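## Task

Lift the red can off the turntable and set it upright on the coaster, leaving every other can standing where it is on the turntable.

## Robot and tools

ROBOT. Two six-joint arms, left_arm and right_arm, each ending in a two-finger gripper whose fingers can fold. Joint order for each arm, in every row and every per-joint result list: waist, shoulder, elbow, forearm roll, wrist pitch, wrist roll. The shoulder is REVERSED: its sign runs opposite to the arm's own convention, both in what you send and in what is reported. Stated ranges (rad): elbow -2.792 to 2.792, all others -6.283 to 6.283; the true end may differ by up to 0.010 rad.

FRAME. All hand positions, orientations and velocities are in the scene frame: origin at table-top height halfway between the two nominal arm bases, +x pointing out over the table, +z up, left_arm on the +y side (image left/right does not follow arm names). Positions in metres, orientation as quaternion wxyz, velocities in m/s and rad/s. Printed hand poses can be a few centimetres off, worse at long reach. end_effector_position is the spot between the pads when closed; fingertips sit about 33 mm past it at gaps up to 40 mm, only 9 mm when wide open. Gripper +z points along the fingers; they close along its y axis.

ROW FORMAT. One row is 18 numbers, each in [-1, 1], always for both arms: left_arm joint offsets (6), left gripper position, force_limit, speed, then the same nine for right_arm. Joint numbers are scaled offsets, not angles: 1.0 equals 1.398 rad for waist and shoulder, 2.097 rad for elbow, 2.622 rad for the three wrist joints. They are added to the arm's Joint targets as they were when the action (or move) began, not to the previous row, so repeating a row keeps adding. Sending 0 for all six joints re-commands the current targets. Gripper position is absolute: +1 = fully open (140 mm), about -0.8 = pads touching, -1 = close until blocked. force_limit sets squeeze after a slow (speed -1) close, roughly 14 N at -1 up to 58 N at +1; faster closing squeezes harder (around 64 N at speed 0, 116 N at +1 on a rigid part). speed ranges about 30 mm/s (-1) to 250 mm/s (+1). To leave a gripper unchanged, resend its previous three numbers.

TOOLS.
execute_actions(actions, cameras): actions is a list of actions; each action is a list of 1 to 15 rows, one row per 1/30 s control step, the last row held to fill 15 steps (0.5 s). An empty list just reports state. An action pushing a joint more than 0.010 rad beyond its range is refused for both arms.
move(target, speed, blend, stop_force, zero, blocking, cameras): target is one 18-number row or up to 15 rows; every row's offsets count from the same starting Joint targets. speed (rad/s, 0.01 to 2, default 0.5) caps the joint with the longest travel; one value or one per target. blend (rad) rounds corners in a list. stop_force (N, 10 to 80, one value for both arms) ends an arm's path when it senses that much resistance; use a slow speed with it, keep finger numbers identical across all targets, and omit it when pulling away from contact. zero (default true) re-zeros the force reading first. blocking=false returns early and cannot be combined with stop_force. Finger numbers of the first target go out at the start; those of later targets are applied on arrival, with a pause. The result adds a move: line (done, off_target, moving, held, fault, limits=held, and the worst joint error per arm).
wait(seconds 0 to 10), stop() brakes a running move, zoom_image(camera, region [x0,y0,x1,y1], at most 504x504 px), finished_scene(scene 1 or 2) ends the scene irreversibly.
Cameras: cam_head_left, cam_head_right, cam_left_wrist, cam_right_wrist, each 896x504; cameras=[] gives none.

RESULTS. Joint positions/velocities in rad and rad/s; Joint targets are what the next offsets count from. Here a result may arrive with 7 control steps still pending (Kept back). object_status: 0 moving, 1 blocked while opening, 2 blocked while closing (a real grip), 3 reached target or pads met. position_measured is in counts: 3 open, 75 about 100 mm, 139 about 60 mm, 200 about 20 mm, 230 closed. To squeeze harder, raise force_limit and nudge position (e.g. -1 to -0.98). Also reported: joint torques, external joint torque estimates, flange force in gripper axes (includes held weight and noise), step readings, and notes like joint sent to its limit or joint command not followed (clearance check between arms).

MOTION LIMITS. Joint speed caps: 2.09 rad/s waist/shoulder, 3.14 elbow, 3.93 wrist joints. Targets may not lead measured angles by more than 0.456/0.683/0.854 rad, and commands moving the hand over 70 mm from where it is get scaled back, so big jumps take several actions.

CAUTIONS. Grip cans with the outer quarter of the pads, near the fingertips; deeper grips may fold the fingers and slip. Do not jab fingertips into surfaces. Any outside force of 144 N, or contact torque at a joint limit (waist/shoulder 319, elbow 150, wrist joints 42.3 N m), freezes that arm for 10 s. Arms are stiff: aiming past a firm contact can fault. Keep the arms from hitting each other. Do not drop, slam, or release a moving can, and never let anything leave the table. Held loads and stretched poses heat motors and can trigger a 30 to 60 s lockout. Brief external tugs may occur.

Each tool is called after "Request:" as name([rows], argument=value, ...), one row to a line, values as JSON.

## Session

Request:
execute_actions(actions=[])

Scene clock: 0.00 s.
left_arm: end_effector_position=(+0.2579, +0.2640, +0.3847) position_measured=3 object_status=3 end_effector_quat_wxyz=(-0.051, -0.631, +0.774, -0.008) | right_arm: end_effector_position=(+0.4643, +0.1560, +0.2255) position_measured=3 object_status=3 end_effector_quat_wxyz=(-0.558, -0.073, +0.827, +0.006)
Joint positions: left_arm=[-0.713 0.322 1.938 -0.104 1.527 2.63] | right_arm=[0.724 -0.964 0.887 0.765 2.232 -0.868]
Joint velocities: within noise
Joint torques (N m): no reading
External joint torques (N m): no reading
Flange force (N): no reading
Joint targets: left_arm=[-0.713 0.322 1.938 -0.104 1.527 2.630] | right_arm=[0.724 -0.964 0.887 0.765 2.232 -0.868]
Tool commands: left_gripper/position=+1.0 left_gripper/force_limit=+1.0 left_gripper/speed=+1.0 right_gripper/position=+1.0 right_gripper/force_limit=+1.0 right_gripper/speed=+1.0

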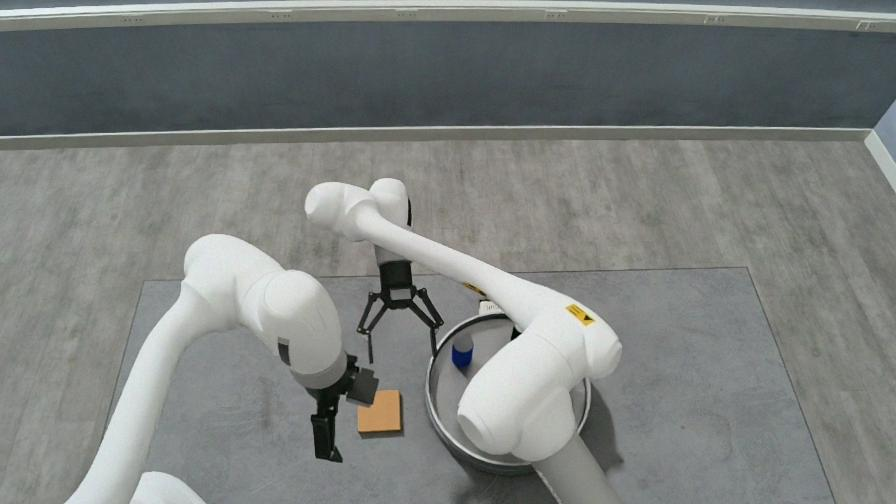

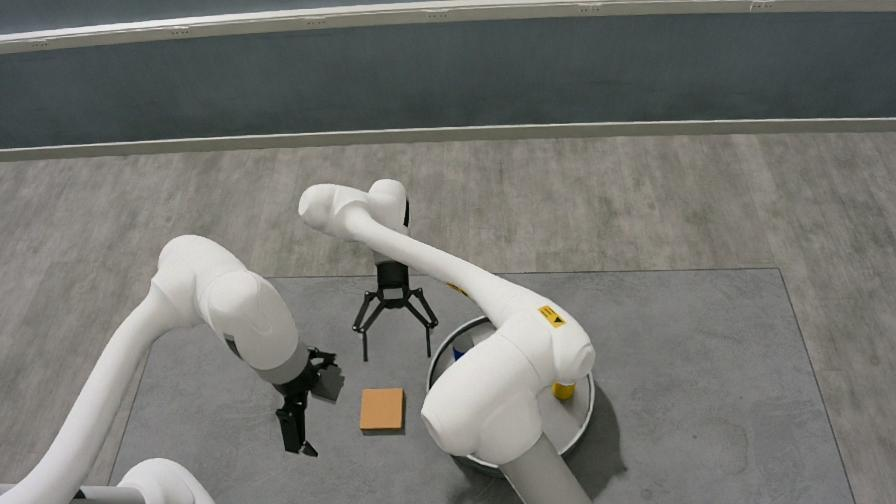

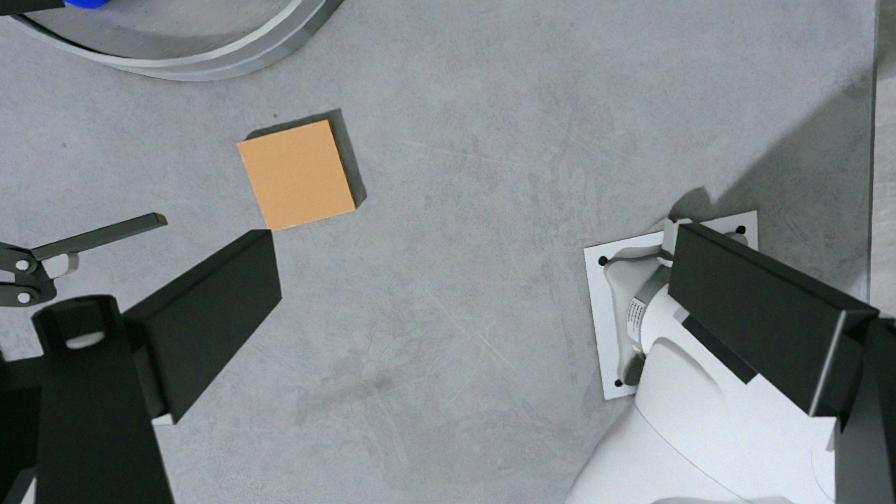

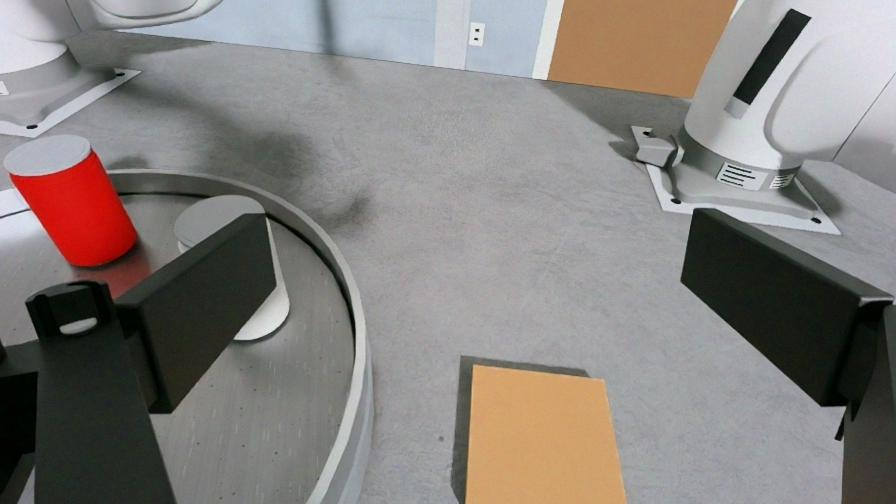

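Request:
zoom_image(camera="cam_head_left", region=[320, 240, 680, 500])

Request:
zoom_image(camera="cam_head_right", region=[320, 240, 680, 500])

Request:
zoom_image(camera="cam_right_wrist", region=[0, 60, 504, 504])

Scaled by 1.400.

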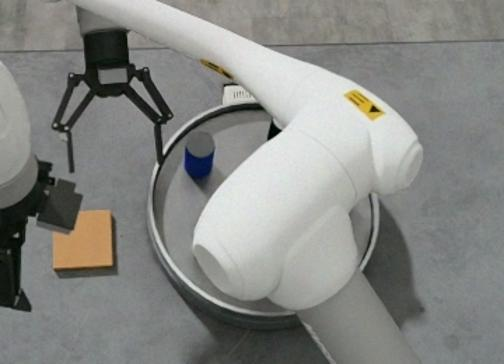

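Scaled by 1.400.

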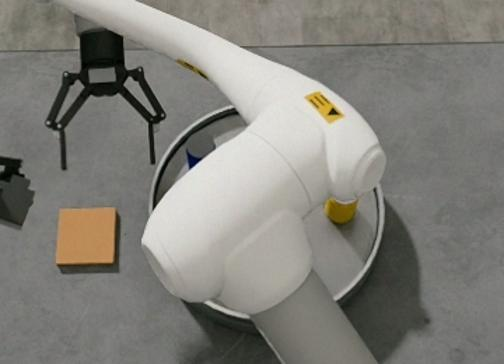

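Scaled by 1.000.

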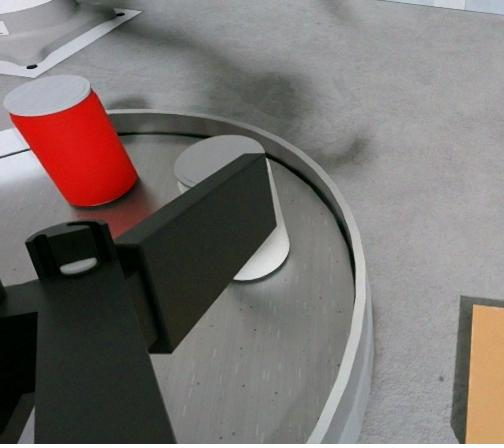

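Request:
move([
  [0.0715,0,0,0,0,0,1,1,1, 0,0.1073,0,0,0,0,1,1,1],
  [0.4292,0,0,0,0,0,1,1,1, -0.804,0.809,0.4754,-0.2918,-0.3078,0,1,1,1],
], speed=[0.8,1.2], blend=[0.08,0])

Scene clock: 19.77 s.
left_arm: end_effector_position=(+0.3449, +0.4594, +0.3847) position_measured=3 object_status=3 end_effector_quat_wxyz=(+0.046, +0.832, -0.553, +0.023) | right_arm: end_effector_position=(+0.4239, -0.6776, +0.3498) position_measured=3 object_status=3 end_effector_quat_wxyz=(+0.000, +0.531, +0.848, +0.000)
Joint positions: left_arm=[-0.113 0.322 1.938 -0.104 1.527 2.63] | right_arm=[-0.4 0.167 1.884 0 1.425 -0.868]
Joint velocities: within noise
Joint torques (N m): left_arm=[0.09 9.3 -40.82 4.16 0.37 -0.26] | right_arm=[1.02 25.16 -39.83 4.47 0.11 -0.2]
External joint torques (N m): left_arm=[-0.1 -0.17 -0.71 -0.24 -0.4 0.26] | right_arm=[-1.04 -1.06 -1.4 -0.2 -0.08 0.2]
Flange force (N): left_arm=[0.3 -1.4 -0.5] | right_arm=[-3.9 1.2 -1.9]
Joint targets: left_arm=[-0.113 0.322 1.938 -0.104 1.527 2.630] | right_arm=[-0.400 0.167 1.884 0.000 1.425 -0.868]
move: done; blend cut to 0.075 rad at target 1

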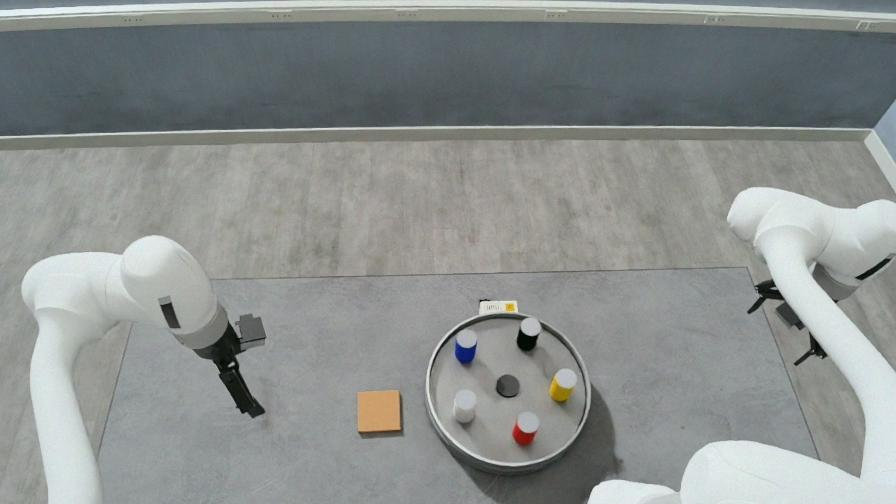

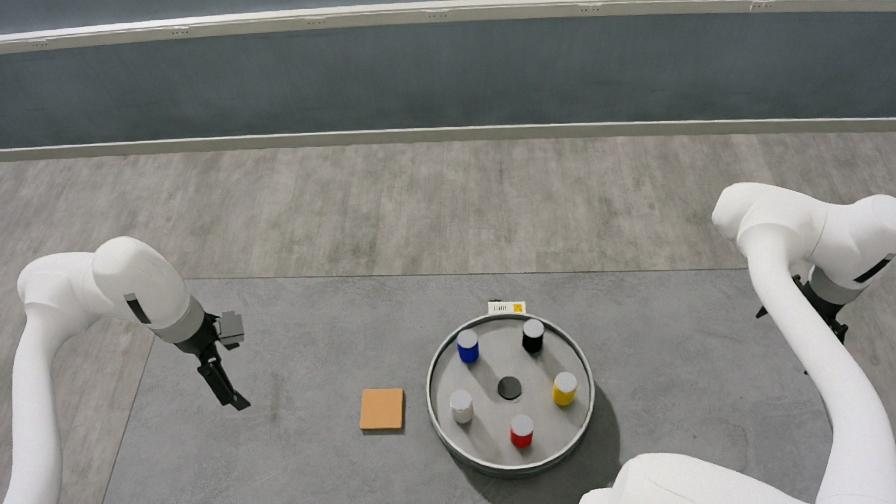

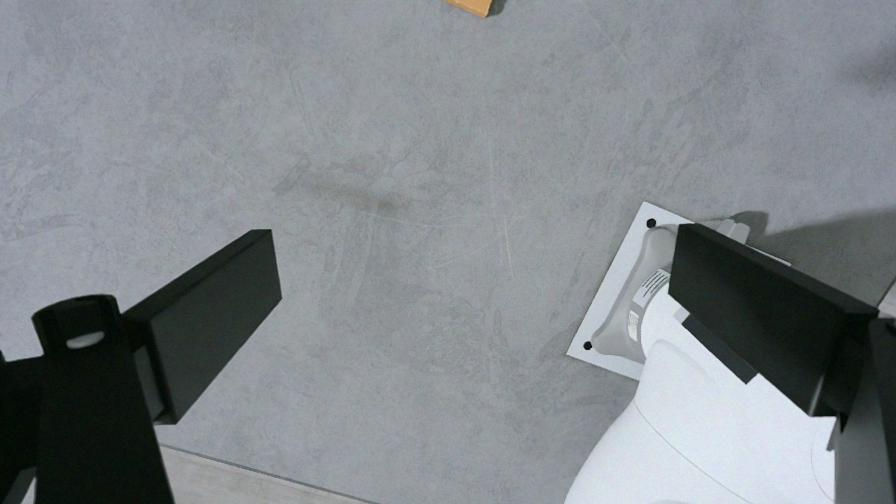

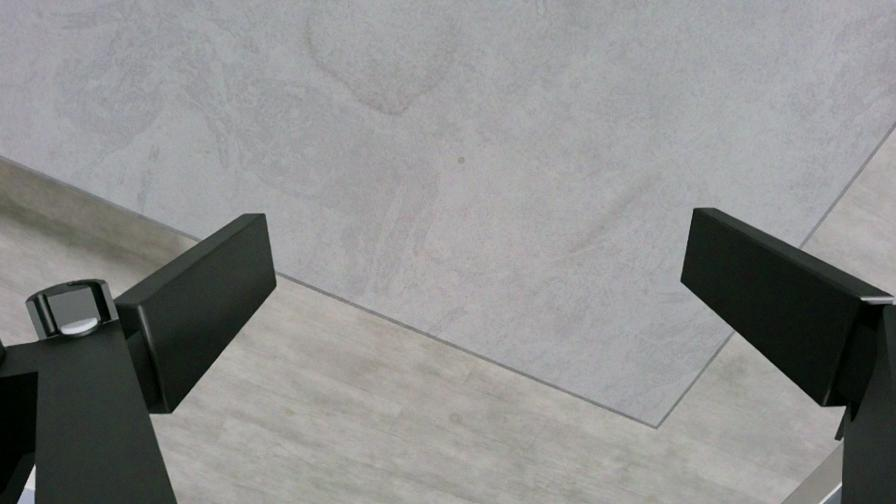

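Request:
zoom_image(camera="cam_head_left", region=[340, 290, 620, 490])

Request:
zoom_image(camera="cam_head_right", region=[340, 290, 620, 490])

Request:
zoom_image(camera="cam_head_left", region=[130, 230, 330, 430])

Request:
zoom_image(camera="cam_head_left", region=[696, 180, 896, 380])

Scaled by 1.800.

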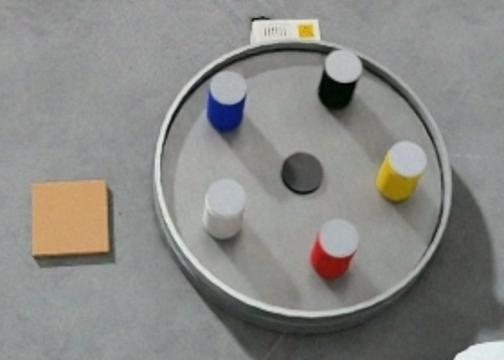

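Scaled by 1.800.

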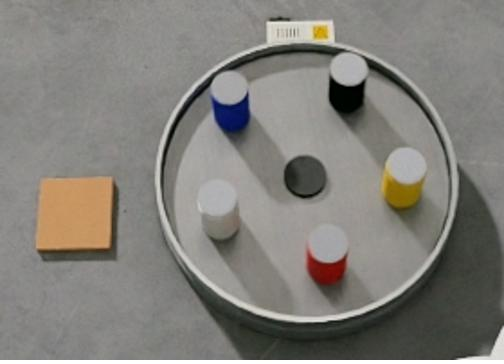

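Scaled by 2.520.

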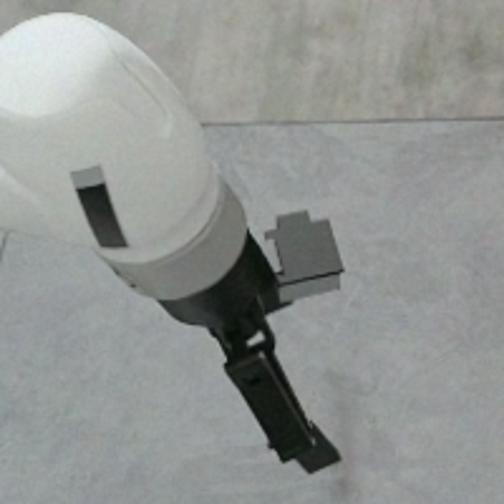

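Scaled by 2.520.

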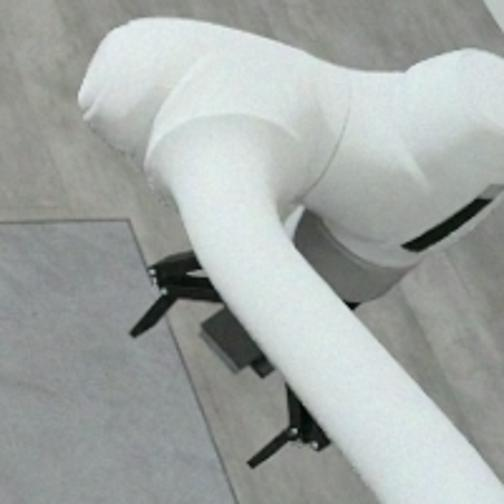

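Request:
move(target=[0.3577,0,0,0,0,0,1,1,1, 0.8801,-0.1065,0.0335,0,-0.0837,-0.0637,1,1,1], speed=1.2)

Scene clock: 38.97 s.
left_arm: end_effector_position=(+0.3216, +0.6369, +0.3847) position_measured=3 object_status=3 end_effector_quat_wxyz=(+0.039, +0.943, -0.330, +0.034) | right_arm: end_effector_position=(+0.3243, -0.1320, +0.2400) position_measured=3 object_status=3 end_effector_quat_wxyz=(+0.000, -0.139, +0.990, +0.000)
Joint positions: left_arm=[0.388 0.322 1.938 -0.104 1.527 2.63] | right_arm=[0.83 0.018 1.954 0 1.206 -1.035]
Joint velocities: within noise
Joint torques (N m): left_arm=[0.07 9.4 -40.76 4.13 0.33 -0.26] | right_arm=[-0.61 38.53 -37.91 4.23 0.1 -0.22]
External joint torques (N m): left_arm=[-0.08 -0.43 -0.71 -0.21 -0.36 0.26] | right_arm=[0.78 -1.26 -1.03 -0.2 -0.06 0.22]
Flange force (N): left_arm=[0.4 -1.8 -0.6] | right_arm=[-2.1 3.8 -0.4]
Joint targets: left_arm=[0.388 0.322 1.938 -0.104 1.527 2.630] | right_arm=[0.831 0.018 1.954 0.000 1.206 -1.035]
move: done

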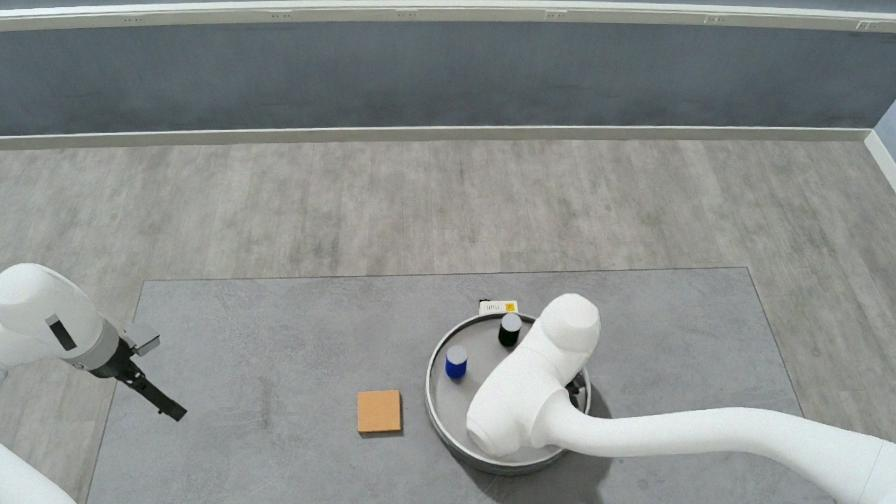

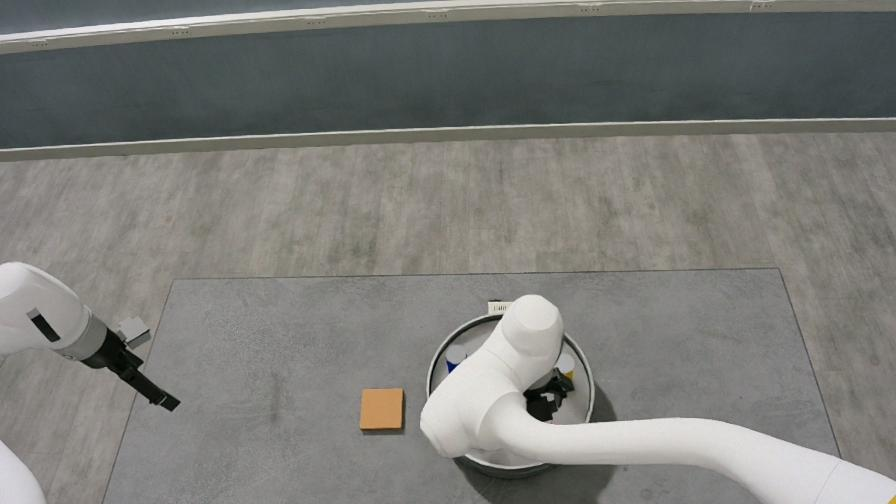

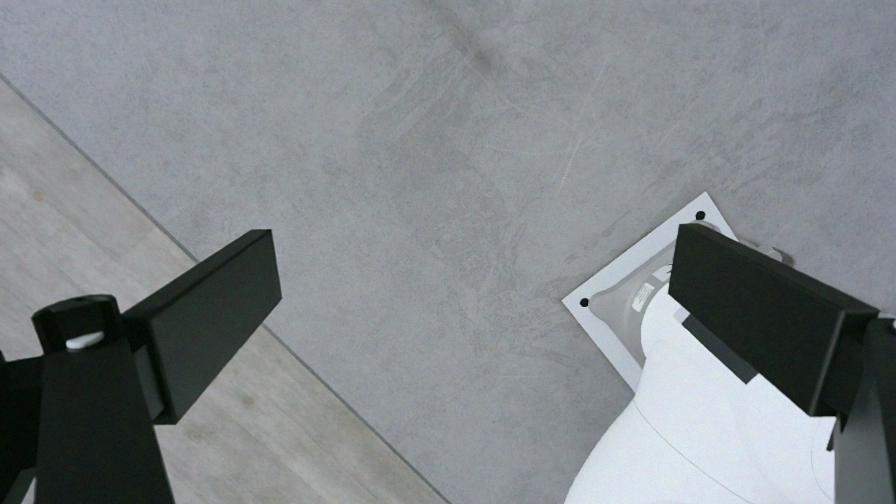

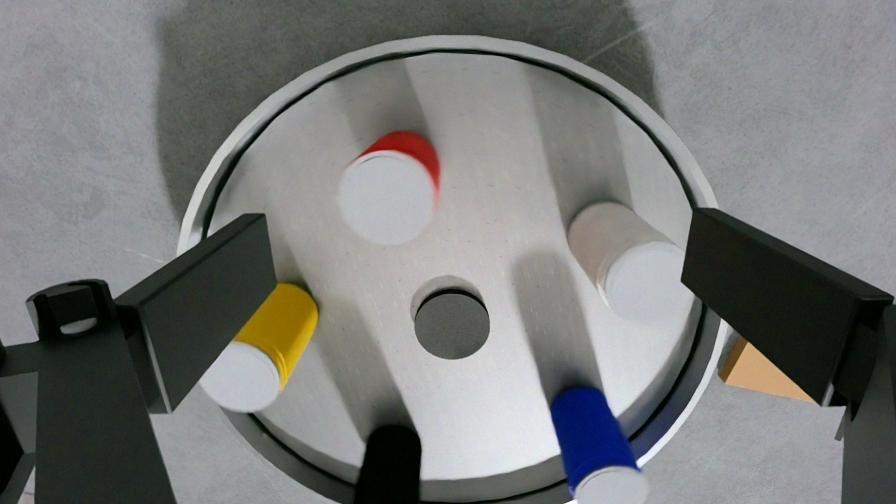

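Request:
wait(seconds=1, cameras=["cam_right_wrist"])

Request:
wait(seconds=3, cameras=["cam_right_wrist"])

Scene clock: 41.33 s.
left_arm: end_effector_position=(+0.3216, +0.6369, +0.3847) position_measured=3 object_status=3 end_effector_quat_wxyz=(+0.039, +0.943, -0.330, +0.034) | right_arm: end_effector_position=(+0.3242, -0.1319, +0.2400) position_measured=3 object_status=3 end_effector_quat_wxyz=(+0.000, -0.139, +0.990, +0.000)
Joint positions: left_arm=[0.388 0.322 1.938 -0.104 1.527 2.63] | right_arm=[0.831 0.018 1.954 0 1.206 -1.035]
Joint velocities: within noise
Joint torques (N m): left_arm=[0.05 9.47 -40.66 4.14 0.34 -0.22] | right_arm=[-0.32 38.53 -37.73 4.25 0.07 -0.24]
External joint torques (N m): left_arm=[-0.03 -0.43 -0.77 -0.23 -0.37 0.22] | right_arm=[0.23 -1.32 -1.24 -0.22 -0.04 0.24]
Flange force (N): left_arm=[0.5 -1.9 -0.7] | right_arm=[-2.9 3.1 -0.7]
Joint targets: left_arm=[0.388 0.322 1.938 -0.104 1.527 2.630] | right_arm=[0.831 0.018 1.954 0.000 1.206 -1.035]
Tool commands: left_gripper/position=+1.0 left_gripper/force_limit=+1.0 left_gripper/speed=+1.0 right_gripper/position=+1.0 right_gripper/force_limit=+1.0 right_gripper/speed=+1.0
wait: 1.00 s; at rest from the start
Images, in order (width x height): cam_right_wrist 896x504.

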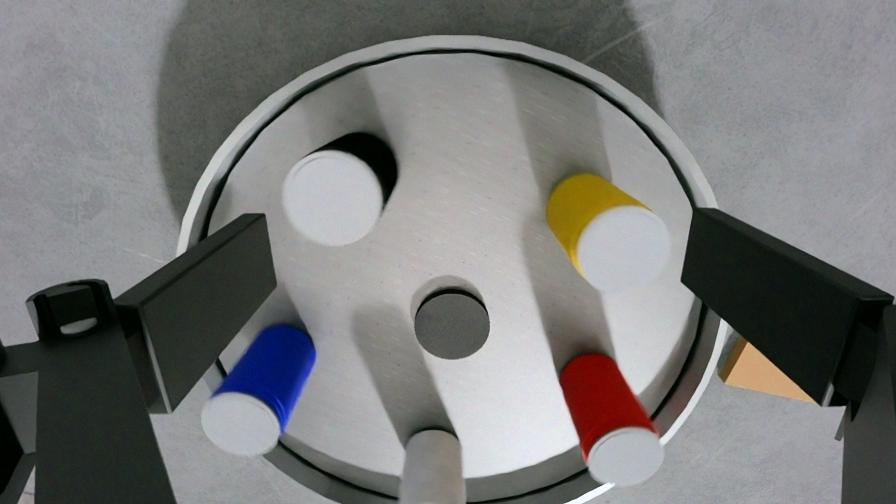

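Scene clock: 44.33 s.
left_arm: end_effector_position=(+0.3216, +0.6369, +0.3847) position_measured=3 object_status=3 end_effector_quat_wxyz=(+0.039, +0.943, -0.330, +0.034) | right_arm: end_effector_position=(+0.3242, -0.1319, +0.2400) position_measured=3 object_status=3 end_effector_quat_wxyz=(+0.000, -0.139, +0.990, +0.000)
Joint positions: left_arm=[0.388 0.322 1.938 -0.104 1.527 2.63] | right_arm=[0.831 0.018 1.954 0 1.206 -1.035]
Joint velocities: within noise
Joint torques (N m): left_arm=[0.26 9.42 -40.77 4.14 0.33 -0.28] | right_arm=[-0.05 38.75 -37.84 4.26 0.08 -0.22]
External joint torques (N m): left_arm=[-0.19 -0.19 -0.71 -0.22 -0.35 0.28] | right_arm=[-0.09 -1.53 -1.13 -0.24 -0.05 0.22]
Flange force (N): left_arm=[0.5 -1.3 -0.6] | right_arm=[-3.4 2.7 -0.4]
Joint targets: left_arm=[0.388 0.322 1.938 -0.104 1.527 2.630] | right_arm=[0.831 0.018 1.954 0.000 1.206 -1.035]
Tool commands: left_gripper/position=+1.0 left_gripper/force_limit=+1.0 left_gripper/speed=+1.0 right_gripper/position=+1.0 right_gripper/force_limit=+1.0 right_gripper/speed=+1.0
wait: 3.00 s; at rest by 0.17 s
Images, in order (width x height): cam_right_wrist 896x504.

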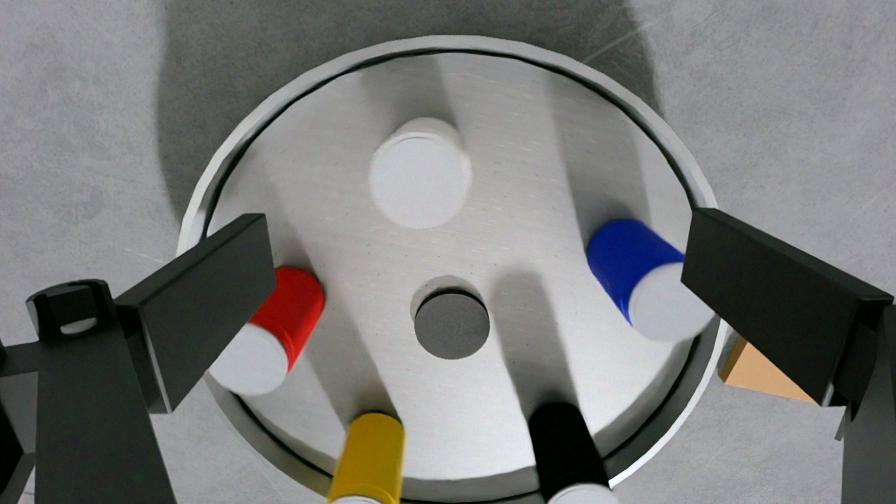

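Request:
zoom_image(camera="cam_right_wrist", region=[180, 90, 520, 430])

Request:
zoom_image(camera="cam_right_wrist", region=[556, 200, 756, 400])

Request:
zoom_image(camera="cam_right_wrist", region=[160, 230, 360, 430])

Scaled by 1.482.

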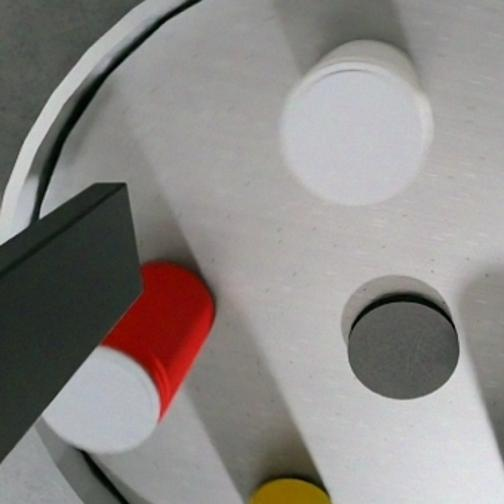

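Scaled by 2.520.

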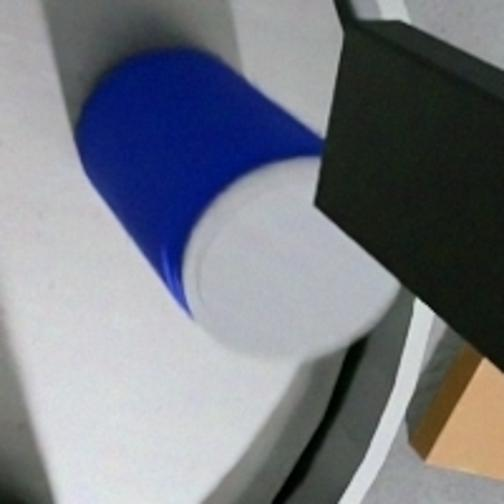

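Scaled by 2.520.

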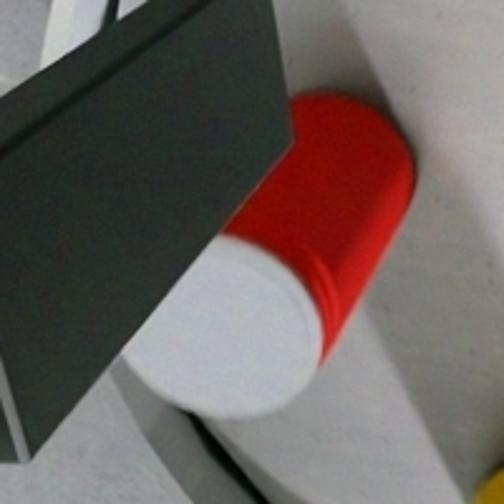

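Request:
move(target=[0,0,0,0,0,0,1,1,1, 0.0181,-0.2315,-0.1621,0,0.0061,0.1163,1,1,1], speed=0.8, cameras=["cam_right_wrist", "cam_head_left"])

Request:
wait(seconds=1.0, cameras=["cam_right_wrist"])

Request:
wait(seconds=1.0, cameras=["cam_right_wrist"])

Scene clock: 58.77 s.
left_arm: end_effector_position=(+0.3216, +0.6369, +0.3847) position_measured=3 object_status=3 end_effector_quat_wxyz=(+0.039, +0.943, -0.330, +0.034) | right_arm: end_effector_position=(+0.4483, +0.0258, +0.2199) position_measured=3 object_status=3 end_effector_quat_wxyz=(+0.000, +0.000, +1.000, +0.000)
Joint positions: left_arm=[0.388 0.322 1.938 -0.104 1.527 2.63] | right_arm=[0.856 -0.306 1.614 0 1.222 -0.731]
Joint velocities: within noise
Joint torques (N m): left_arm=[0.33 9.36 -40.84 4.16 0.35 -0.26] | right_arm=[0.02 72.43 -38.2 4.27 0.05 -0.26]
External joint torques (N m): left_arm=[-0.25 -0.02 -0.72 -0.23 -0.38 0.26] | right_arm=[0.15 -2.24 -0.98 -0.21 -0.03 0.26]
Flange force (N): left_arm=[0.6 -0.9 -0.5] | right_arm=[-3.0 4.6 0.2]
Joint targets: left_arm=[0.388 0.322 1.938 -0.104 1.527 2.630] | right_arm=[0.856 -0.306 1.614 0.000 1.222 -0.731]
move: done
Images, in order (width x height): cam_head_left 896x504, cam_right_wrist 896x504.

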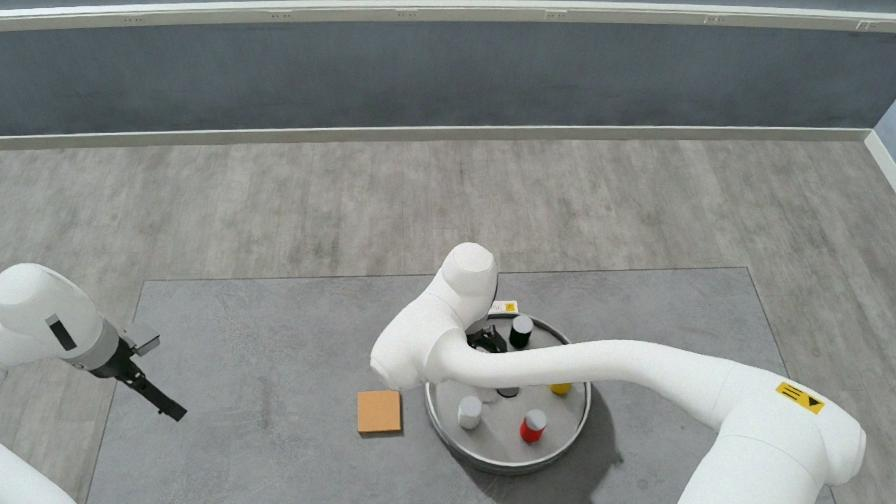

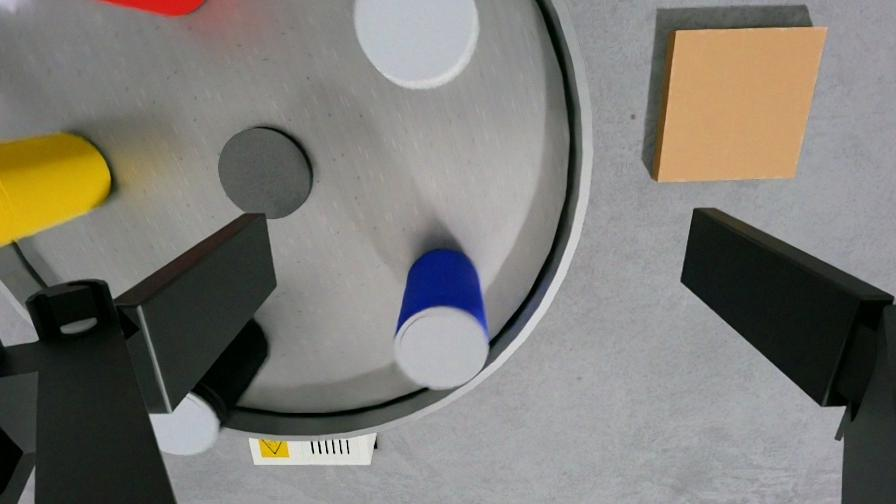

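Scene clock: 59.77 s.
left_arm: end_effector_position=(+0.3216, +0.6369, +0.3847) position_measured=3 object_status=3 end_effector_quat_wxyz=(+0.039, +0.943, -0.330, +0.034) | right_arm: end_effector_position=(+0.4484, +0.0258, +0.2199) position_measured=3 object_status=3 end_effector_quat_wxyz=(+0.000, +0.000, +1.000, +0.000)
Joint positions: left_arm=[0.388 0.322 1.938 -0.104 1.527 2.63] | right_arm=[0.856 -0.306 1.614 0 1.222 -0.731]
Joint velocities: within noise
Joint torques (N m): left_arm=[0.15 9.53 -40.82 4.13 0.36 -0.25] | right_arm=[-0.34 72.5 -38.02 4.24 0.12 -0.22]
External joint torques (N m): left_arm=[-0.13 -0.26 -0.69 -0.22 -0.39 0.25] | right_arm=[0.47 -2.43 -1.11 -0.18 -0.1 0.22]
Flange force (N): left_arm=[0.4 -1.4 -0.5] | right_arm=[-3.0 5.2 0.2]
Joint targets: left_arm=[0.388 0.322 1.938 -0.104 1.527 2.630] | right_arm=[0.856 -0.306 1.614 0.000 1.222 -0.731]
Tool commands: left_gripper/position=+1.0 left_gripper/force_limit=+1.0 left_gripper/speed=+1.0 right_gripper/position=+1.0 right_gripper/force_limit=+1.0 right_gripper/speed=+1.0
wait: 1.00 s; at rest by 0.17 s
Images, in order (width x height): cam_right_wrist 896x504.

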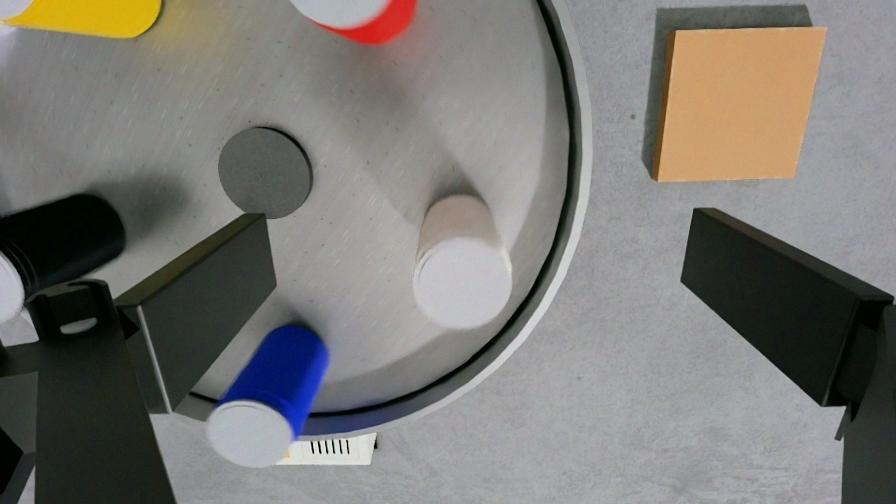

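Scene clock: 60.77 s.
left_arm: end_effector_position=(+0.3216, +0.6369, +0.3847) position_measured=3 object_status=3 end_effector_quat_wxyz=(+0.039, +0.943, -0.330, +0.034) | right_arm: end_effector_position=(+0.4484, +0.0258, +0.2199) position_measured=3 object_status=3 end_effector_quat_wxyz=(+0.000, +0.000, +1.000, +0.000)
Joint positions: left_arm=[0.388 0.322 1.938 -0.104 1.527 2.63] | right_arm=[0.856 -0.306 1.614 0 1.222 -0.731]
Joint velocities: within noise
Joint torques (N m): left_arm=[0.18 9.42 -40.78 4.15 0.35 -0.26] | right_arm=[-0.1 72.32 -38.11 4.26 0.04 -0.24]
External joint torques (N m): left_arm=[-0.14 -0.2 -0.74 -0.22 -0.37 0.27] | right_arm=[0.36 -1.83 -1.14 -0.19 -0.01 0.24]
Flange force (N): left_arm=[0.4 -1.4 -0.6] | right_arm=[-2.6 4.5 -0.3]
Joint targets: left_arm=[0.388 0.322 1.938 -0.104 1.527 2.630] | right_arm=[0.856 -0.306 1.614 0.000 1.222 -0.731]
Tool commands: left_gripper/position=+1.0 left_gripper/force_limit=+1.0 left_gripper/speed=+1.0 right_gripper/position=+1.0 right_gripper/force_limit=+1.0 right_gripper/speed=+1.0
wait: 1.00 s; at rest by 0.17 s
Images, in order (width x height): cam_right_wrist 896x504.

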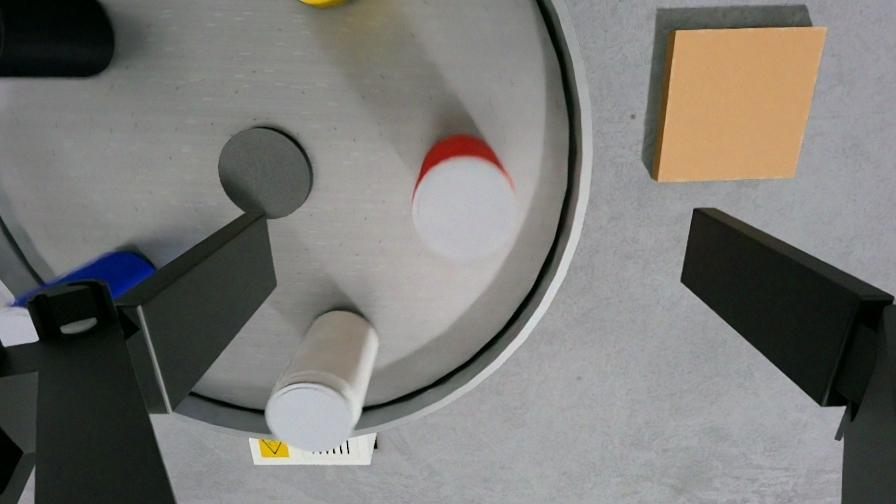

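Request:
zoom_image(camera="cam_right_wrist", region=[360, 100, 560, 300])

Request:
zoom_image(camera="cam_right_wrist", region=[200, 300, 400, 500])

Request:
zoom_image(camera="cam_right_wrist", region=[620, 0, 860, 240])

Scaled by 2.520.

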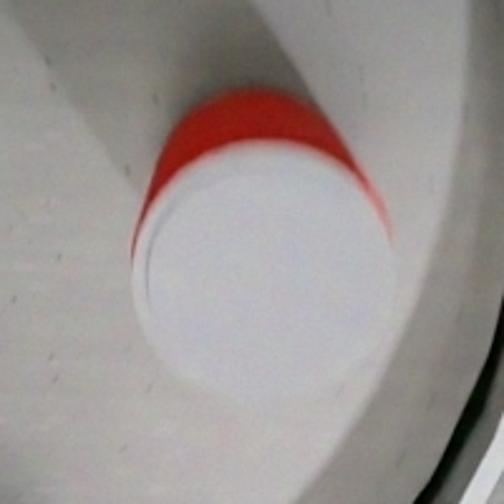

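Scaled by 2.520.

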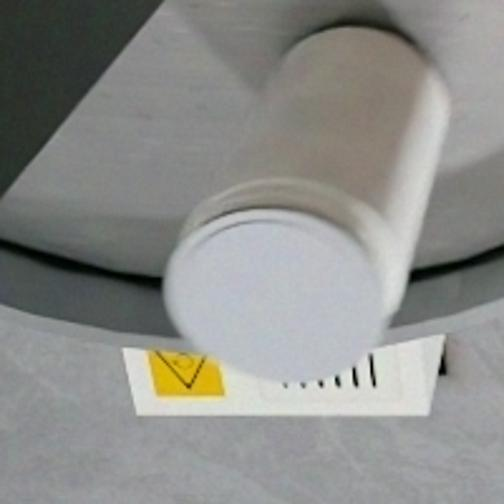

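Scaled by 2.100.

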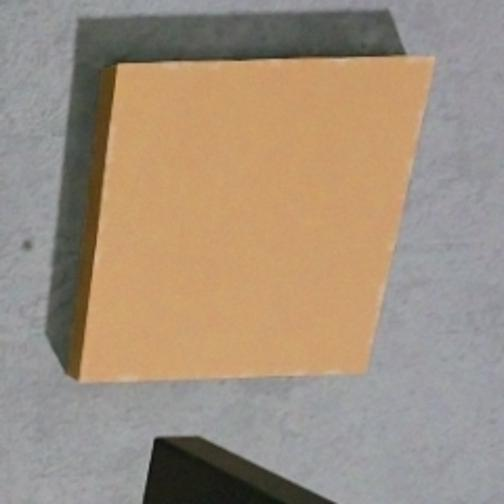

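Request:
move(target=[0,0,0,0,0,0,1,1,1, 0,-0.0319,0.0353,0,-0.0454,0,1,1,1], speed=0.3, cameras=["cam_right_wrist"])

Request:
wait(seconds=0.8, cameras=["cam_right_wrist"])

Request:
wait(seconds=0.8, cameras=["cam_right_wrist"])

Scene clock: 69.50 s.
left_arm: end_effector_position=(+0.3216, +0.6369, +0.3847) position_measured=3 object_status=3 end_effector_quat_wxyz=(+0.039, +0.943, -0.330, +0.034) | right_arm: end_effector_position=(+0.4484, +0.0258, +0.1501) position_measured=3 object_status=3 end_effector_quat_wxyz=(+0.000, +0.000, +1.000, +0.000)
Joint positions: left_arm=[0.388 0.322 1.938 -0.104 1.527 2.63] | right_arm=[0.856 -0.351 1.688 0 1.103 -0.731]
Joint velocities: within noise
Joint torques (N m): left_arm=[-0.01 9.71 -40.85 4.14 0.35 -0.26] | right_arm=[-0.03 75.21 -35.68 4.03 0.04 -0.3]
External joint torques (N m): left_arm=[0 -0.84 -0.64 -0.21 -0.39 0.26] | right_arm=[0 -2.9 -1.47 -0.19 -0.01 0.3]
Flange force (N): left_arm=[0.5 -2.5 -0.4] | right_arm=[-4.3 5.9 0.7]
Joint targets: left_arm=[0.388 0.322 1.938 -0.104 1.527 2.630] | right_arm=[0.856 -0.351 1.688 0.000 1.103 -0.731]
move: done
Images, in order (width x height): cam_right_wrist 896x504.

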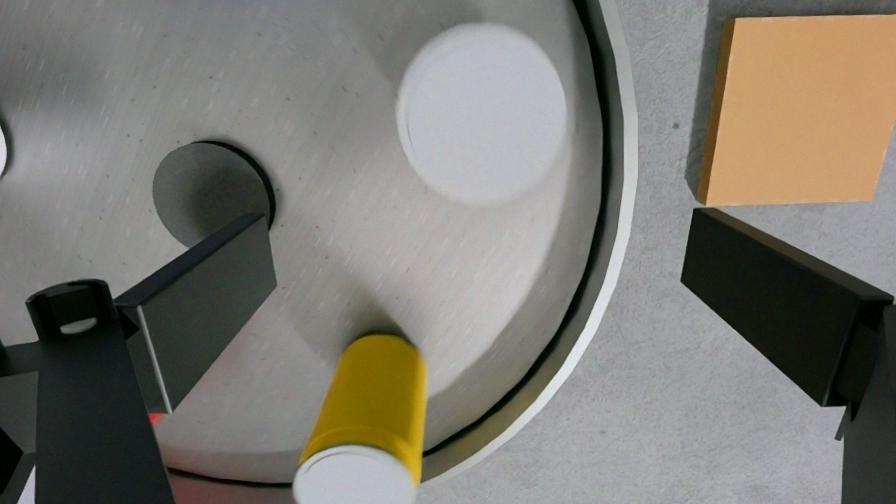

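Scene clock: 70.30 s.
left_arm: end_effector_position=(+0.3216, +0.6369, +0.3847) position_measured=3 object_status=3 end_effector_quat_wxyz=(+0.039, +0.943, -0.330, +0.034) | right_arm: end_effector_position=(+0.4484, +0.0258, +0.1501) position_measured=3 object_status=3 end_effector_quat_wxyz=(+0.000, +0.000, +1.000, +0.000)
Joint positions: left_arm=[0.388 0.322 1.938 -0.104 1.527 2.63] | right_arm=[0.856 -0.351 1.688 0 1.103 -0.731]
Joint velocities: within noise
Joint torques (N m): left_arm=[0.06 9.26 -40.71 4.16 0.37 -0.26] | right_arm=[-0.31 74.63 -36.08 4.06 0.07 -0.24]
External joint torques (N m): left_arm=[-0.05 -0.29 -0.75 -0.24 -0.4 0.26] | right_arm=[0.1 -1.77 -1.23 -0.2 -0.04 0.24]
Flange force (N): left_arm=[0.3 -1.7 -0.6] | right_arm=[-2.9 4.3 0.2]
Joint targets: left_arm=[0.388 0.322 1.938 -0.104 1.527 2.630] | right_arm=[0.856 -0.351 1.688 0.000 1.103 -0.731]
Tool commands: left_gripper/position=+1.0 left_gripper/force_limit=+1.0 left_gripper/speed=+1.0 right_gripper/position=+1.0 right_gripper/force_limit=+1.0 right_gripper/speed=+1.0
wait: 0.80 s; at rest by 0.17 s
Images, in order (width x height): cam_right_wrist 896x504.

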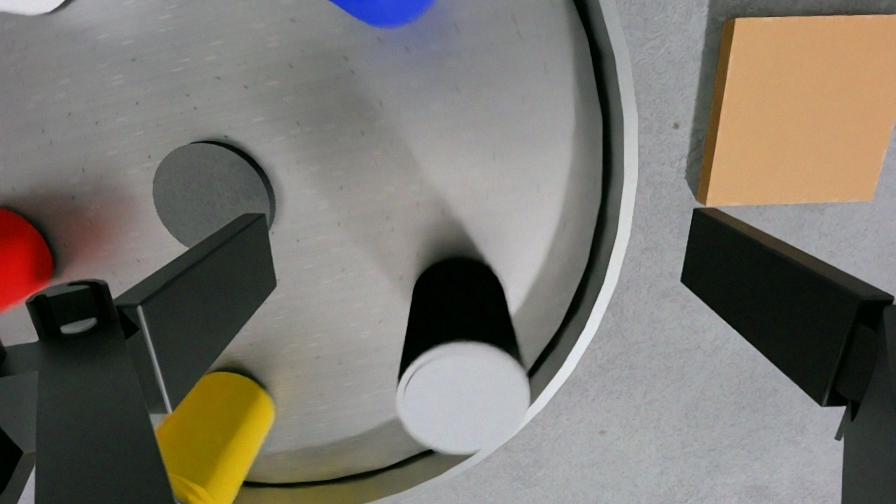

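Scene clock: 71.10 s.
left_arm: end_effector_position=(+0.3216, +0.6369, +0.3847) position_measured=3 object_status=3 end_effector_quat_wxyz=(+0.039, +0.943, -0.330, +0.034) | right_arm: end_effector_position=(+0.4484, +0.0258, +0.1501) position_measured=3 object_status=3 end_effector_quat_wxyz=(+0.000, +0.000, +1.000, +0.000)
Joint positions: left_arm=[0.388 0.322 1.938 -0.104 1.527 2.63] | right_arm=[0.856 -0.351 1.688 0 1.103 -0.731]
Joint velocities: within noise
Joint torques (N m): left_arm=[0.12 9.44 -40.73 4.15 0.33 -0.24] | right_arm=[-0.23 75.09 -36.16 3.99 0.07 -0.23]
External joint torques (N m): left_arm=[-0.12 -0.36 -0.75 -0.23 -0.35 0.24] | right_arm=[0.59 -2.28 -1.08 -0.13 -0.05 0.23]
Flange force (N): left_arm=[0.6 -1.6 -0.6] | right_arm=[-2.6 5.0 0.7]
Joint targets: left_arm=[0.388 0.322 1.938 -0.104 1.527 2.630] | right_arm=[0.856 -0.351 1.688 0.000 1.103 -0.731]
Tool commands: left_gripper/position=+1.0 left_gripper/force_limit=+1.0 left_gripper/speed=+1.0 right_gripper/position=+1.0 right_gripper/force_limit=+1.0 right_gripper/speed=+1.0
wait: 0.80 s; at rest by 0.17 s
Images, in order (width x height): cam_right_wrist 896x504.

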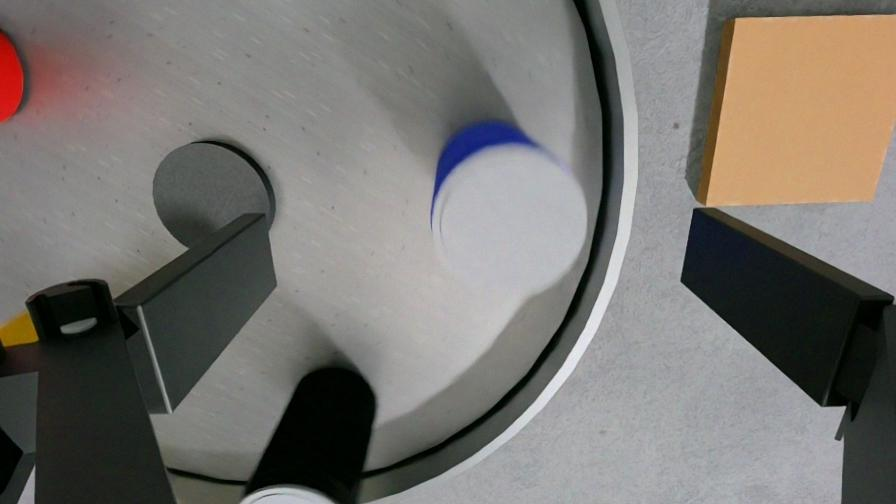

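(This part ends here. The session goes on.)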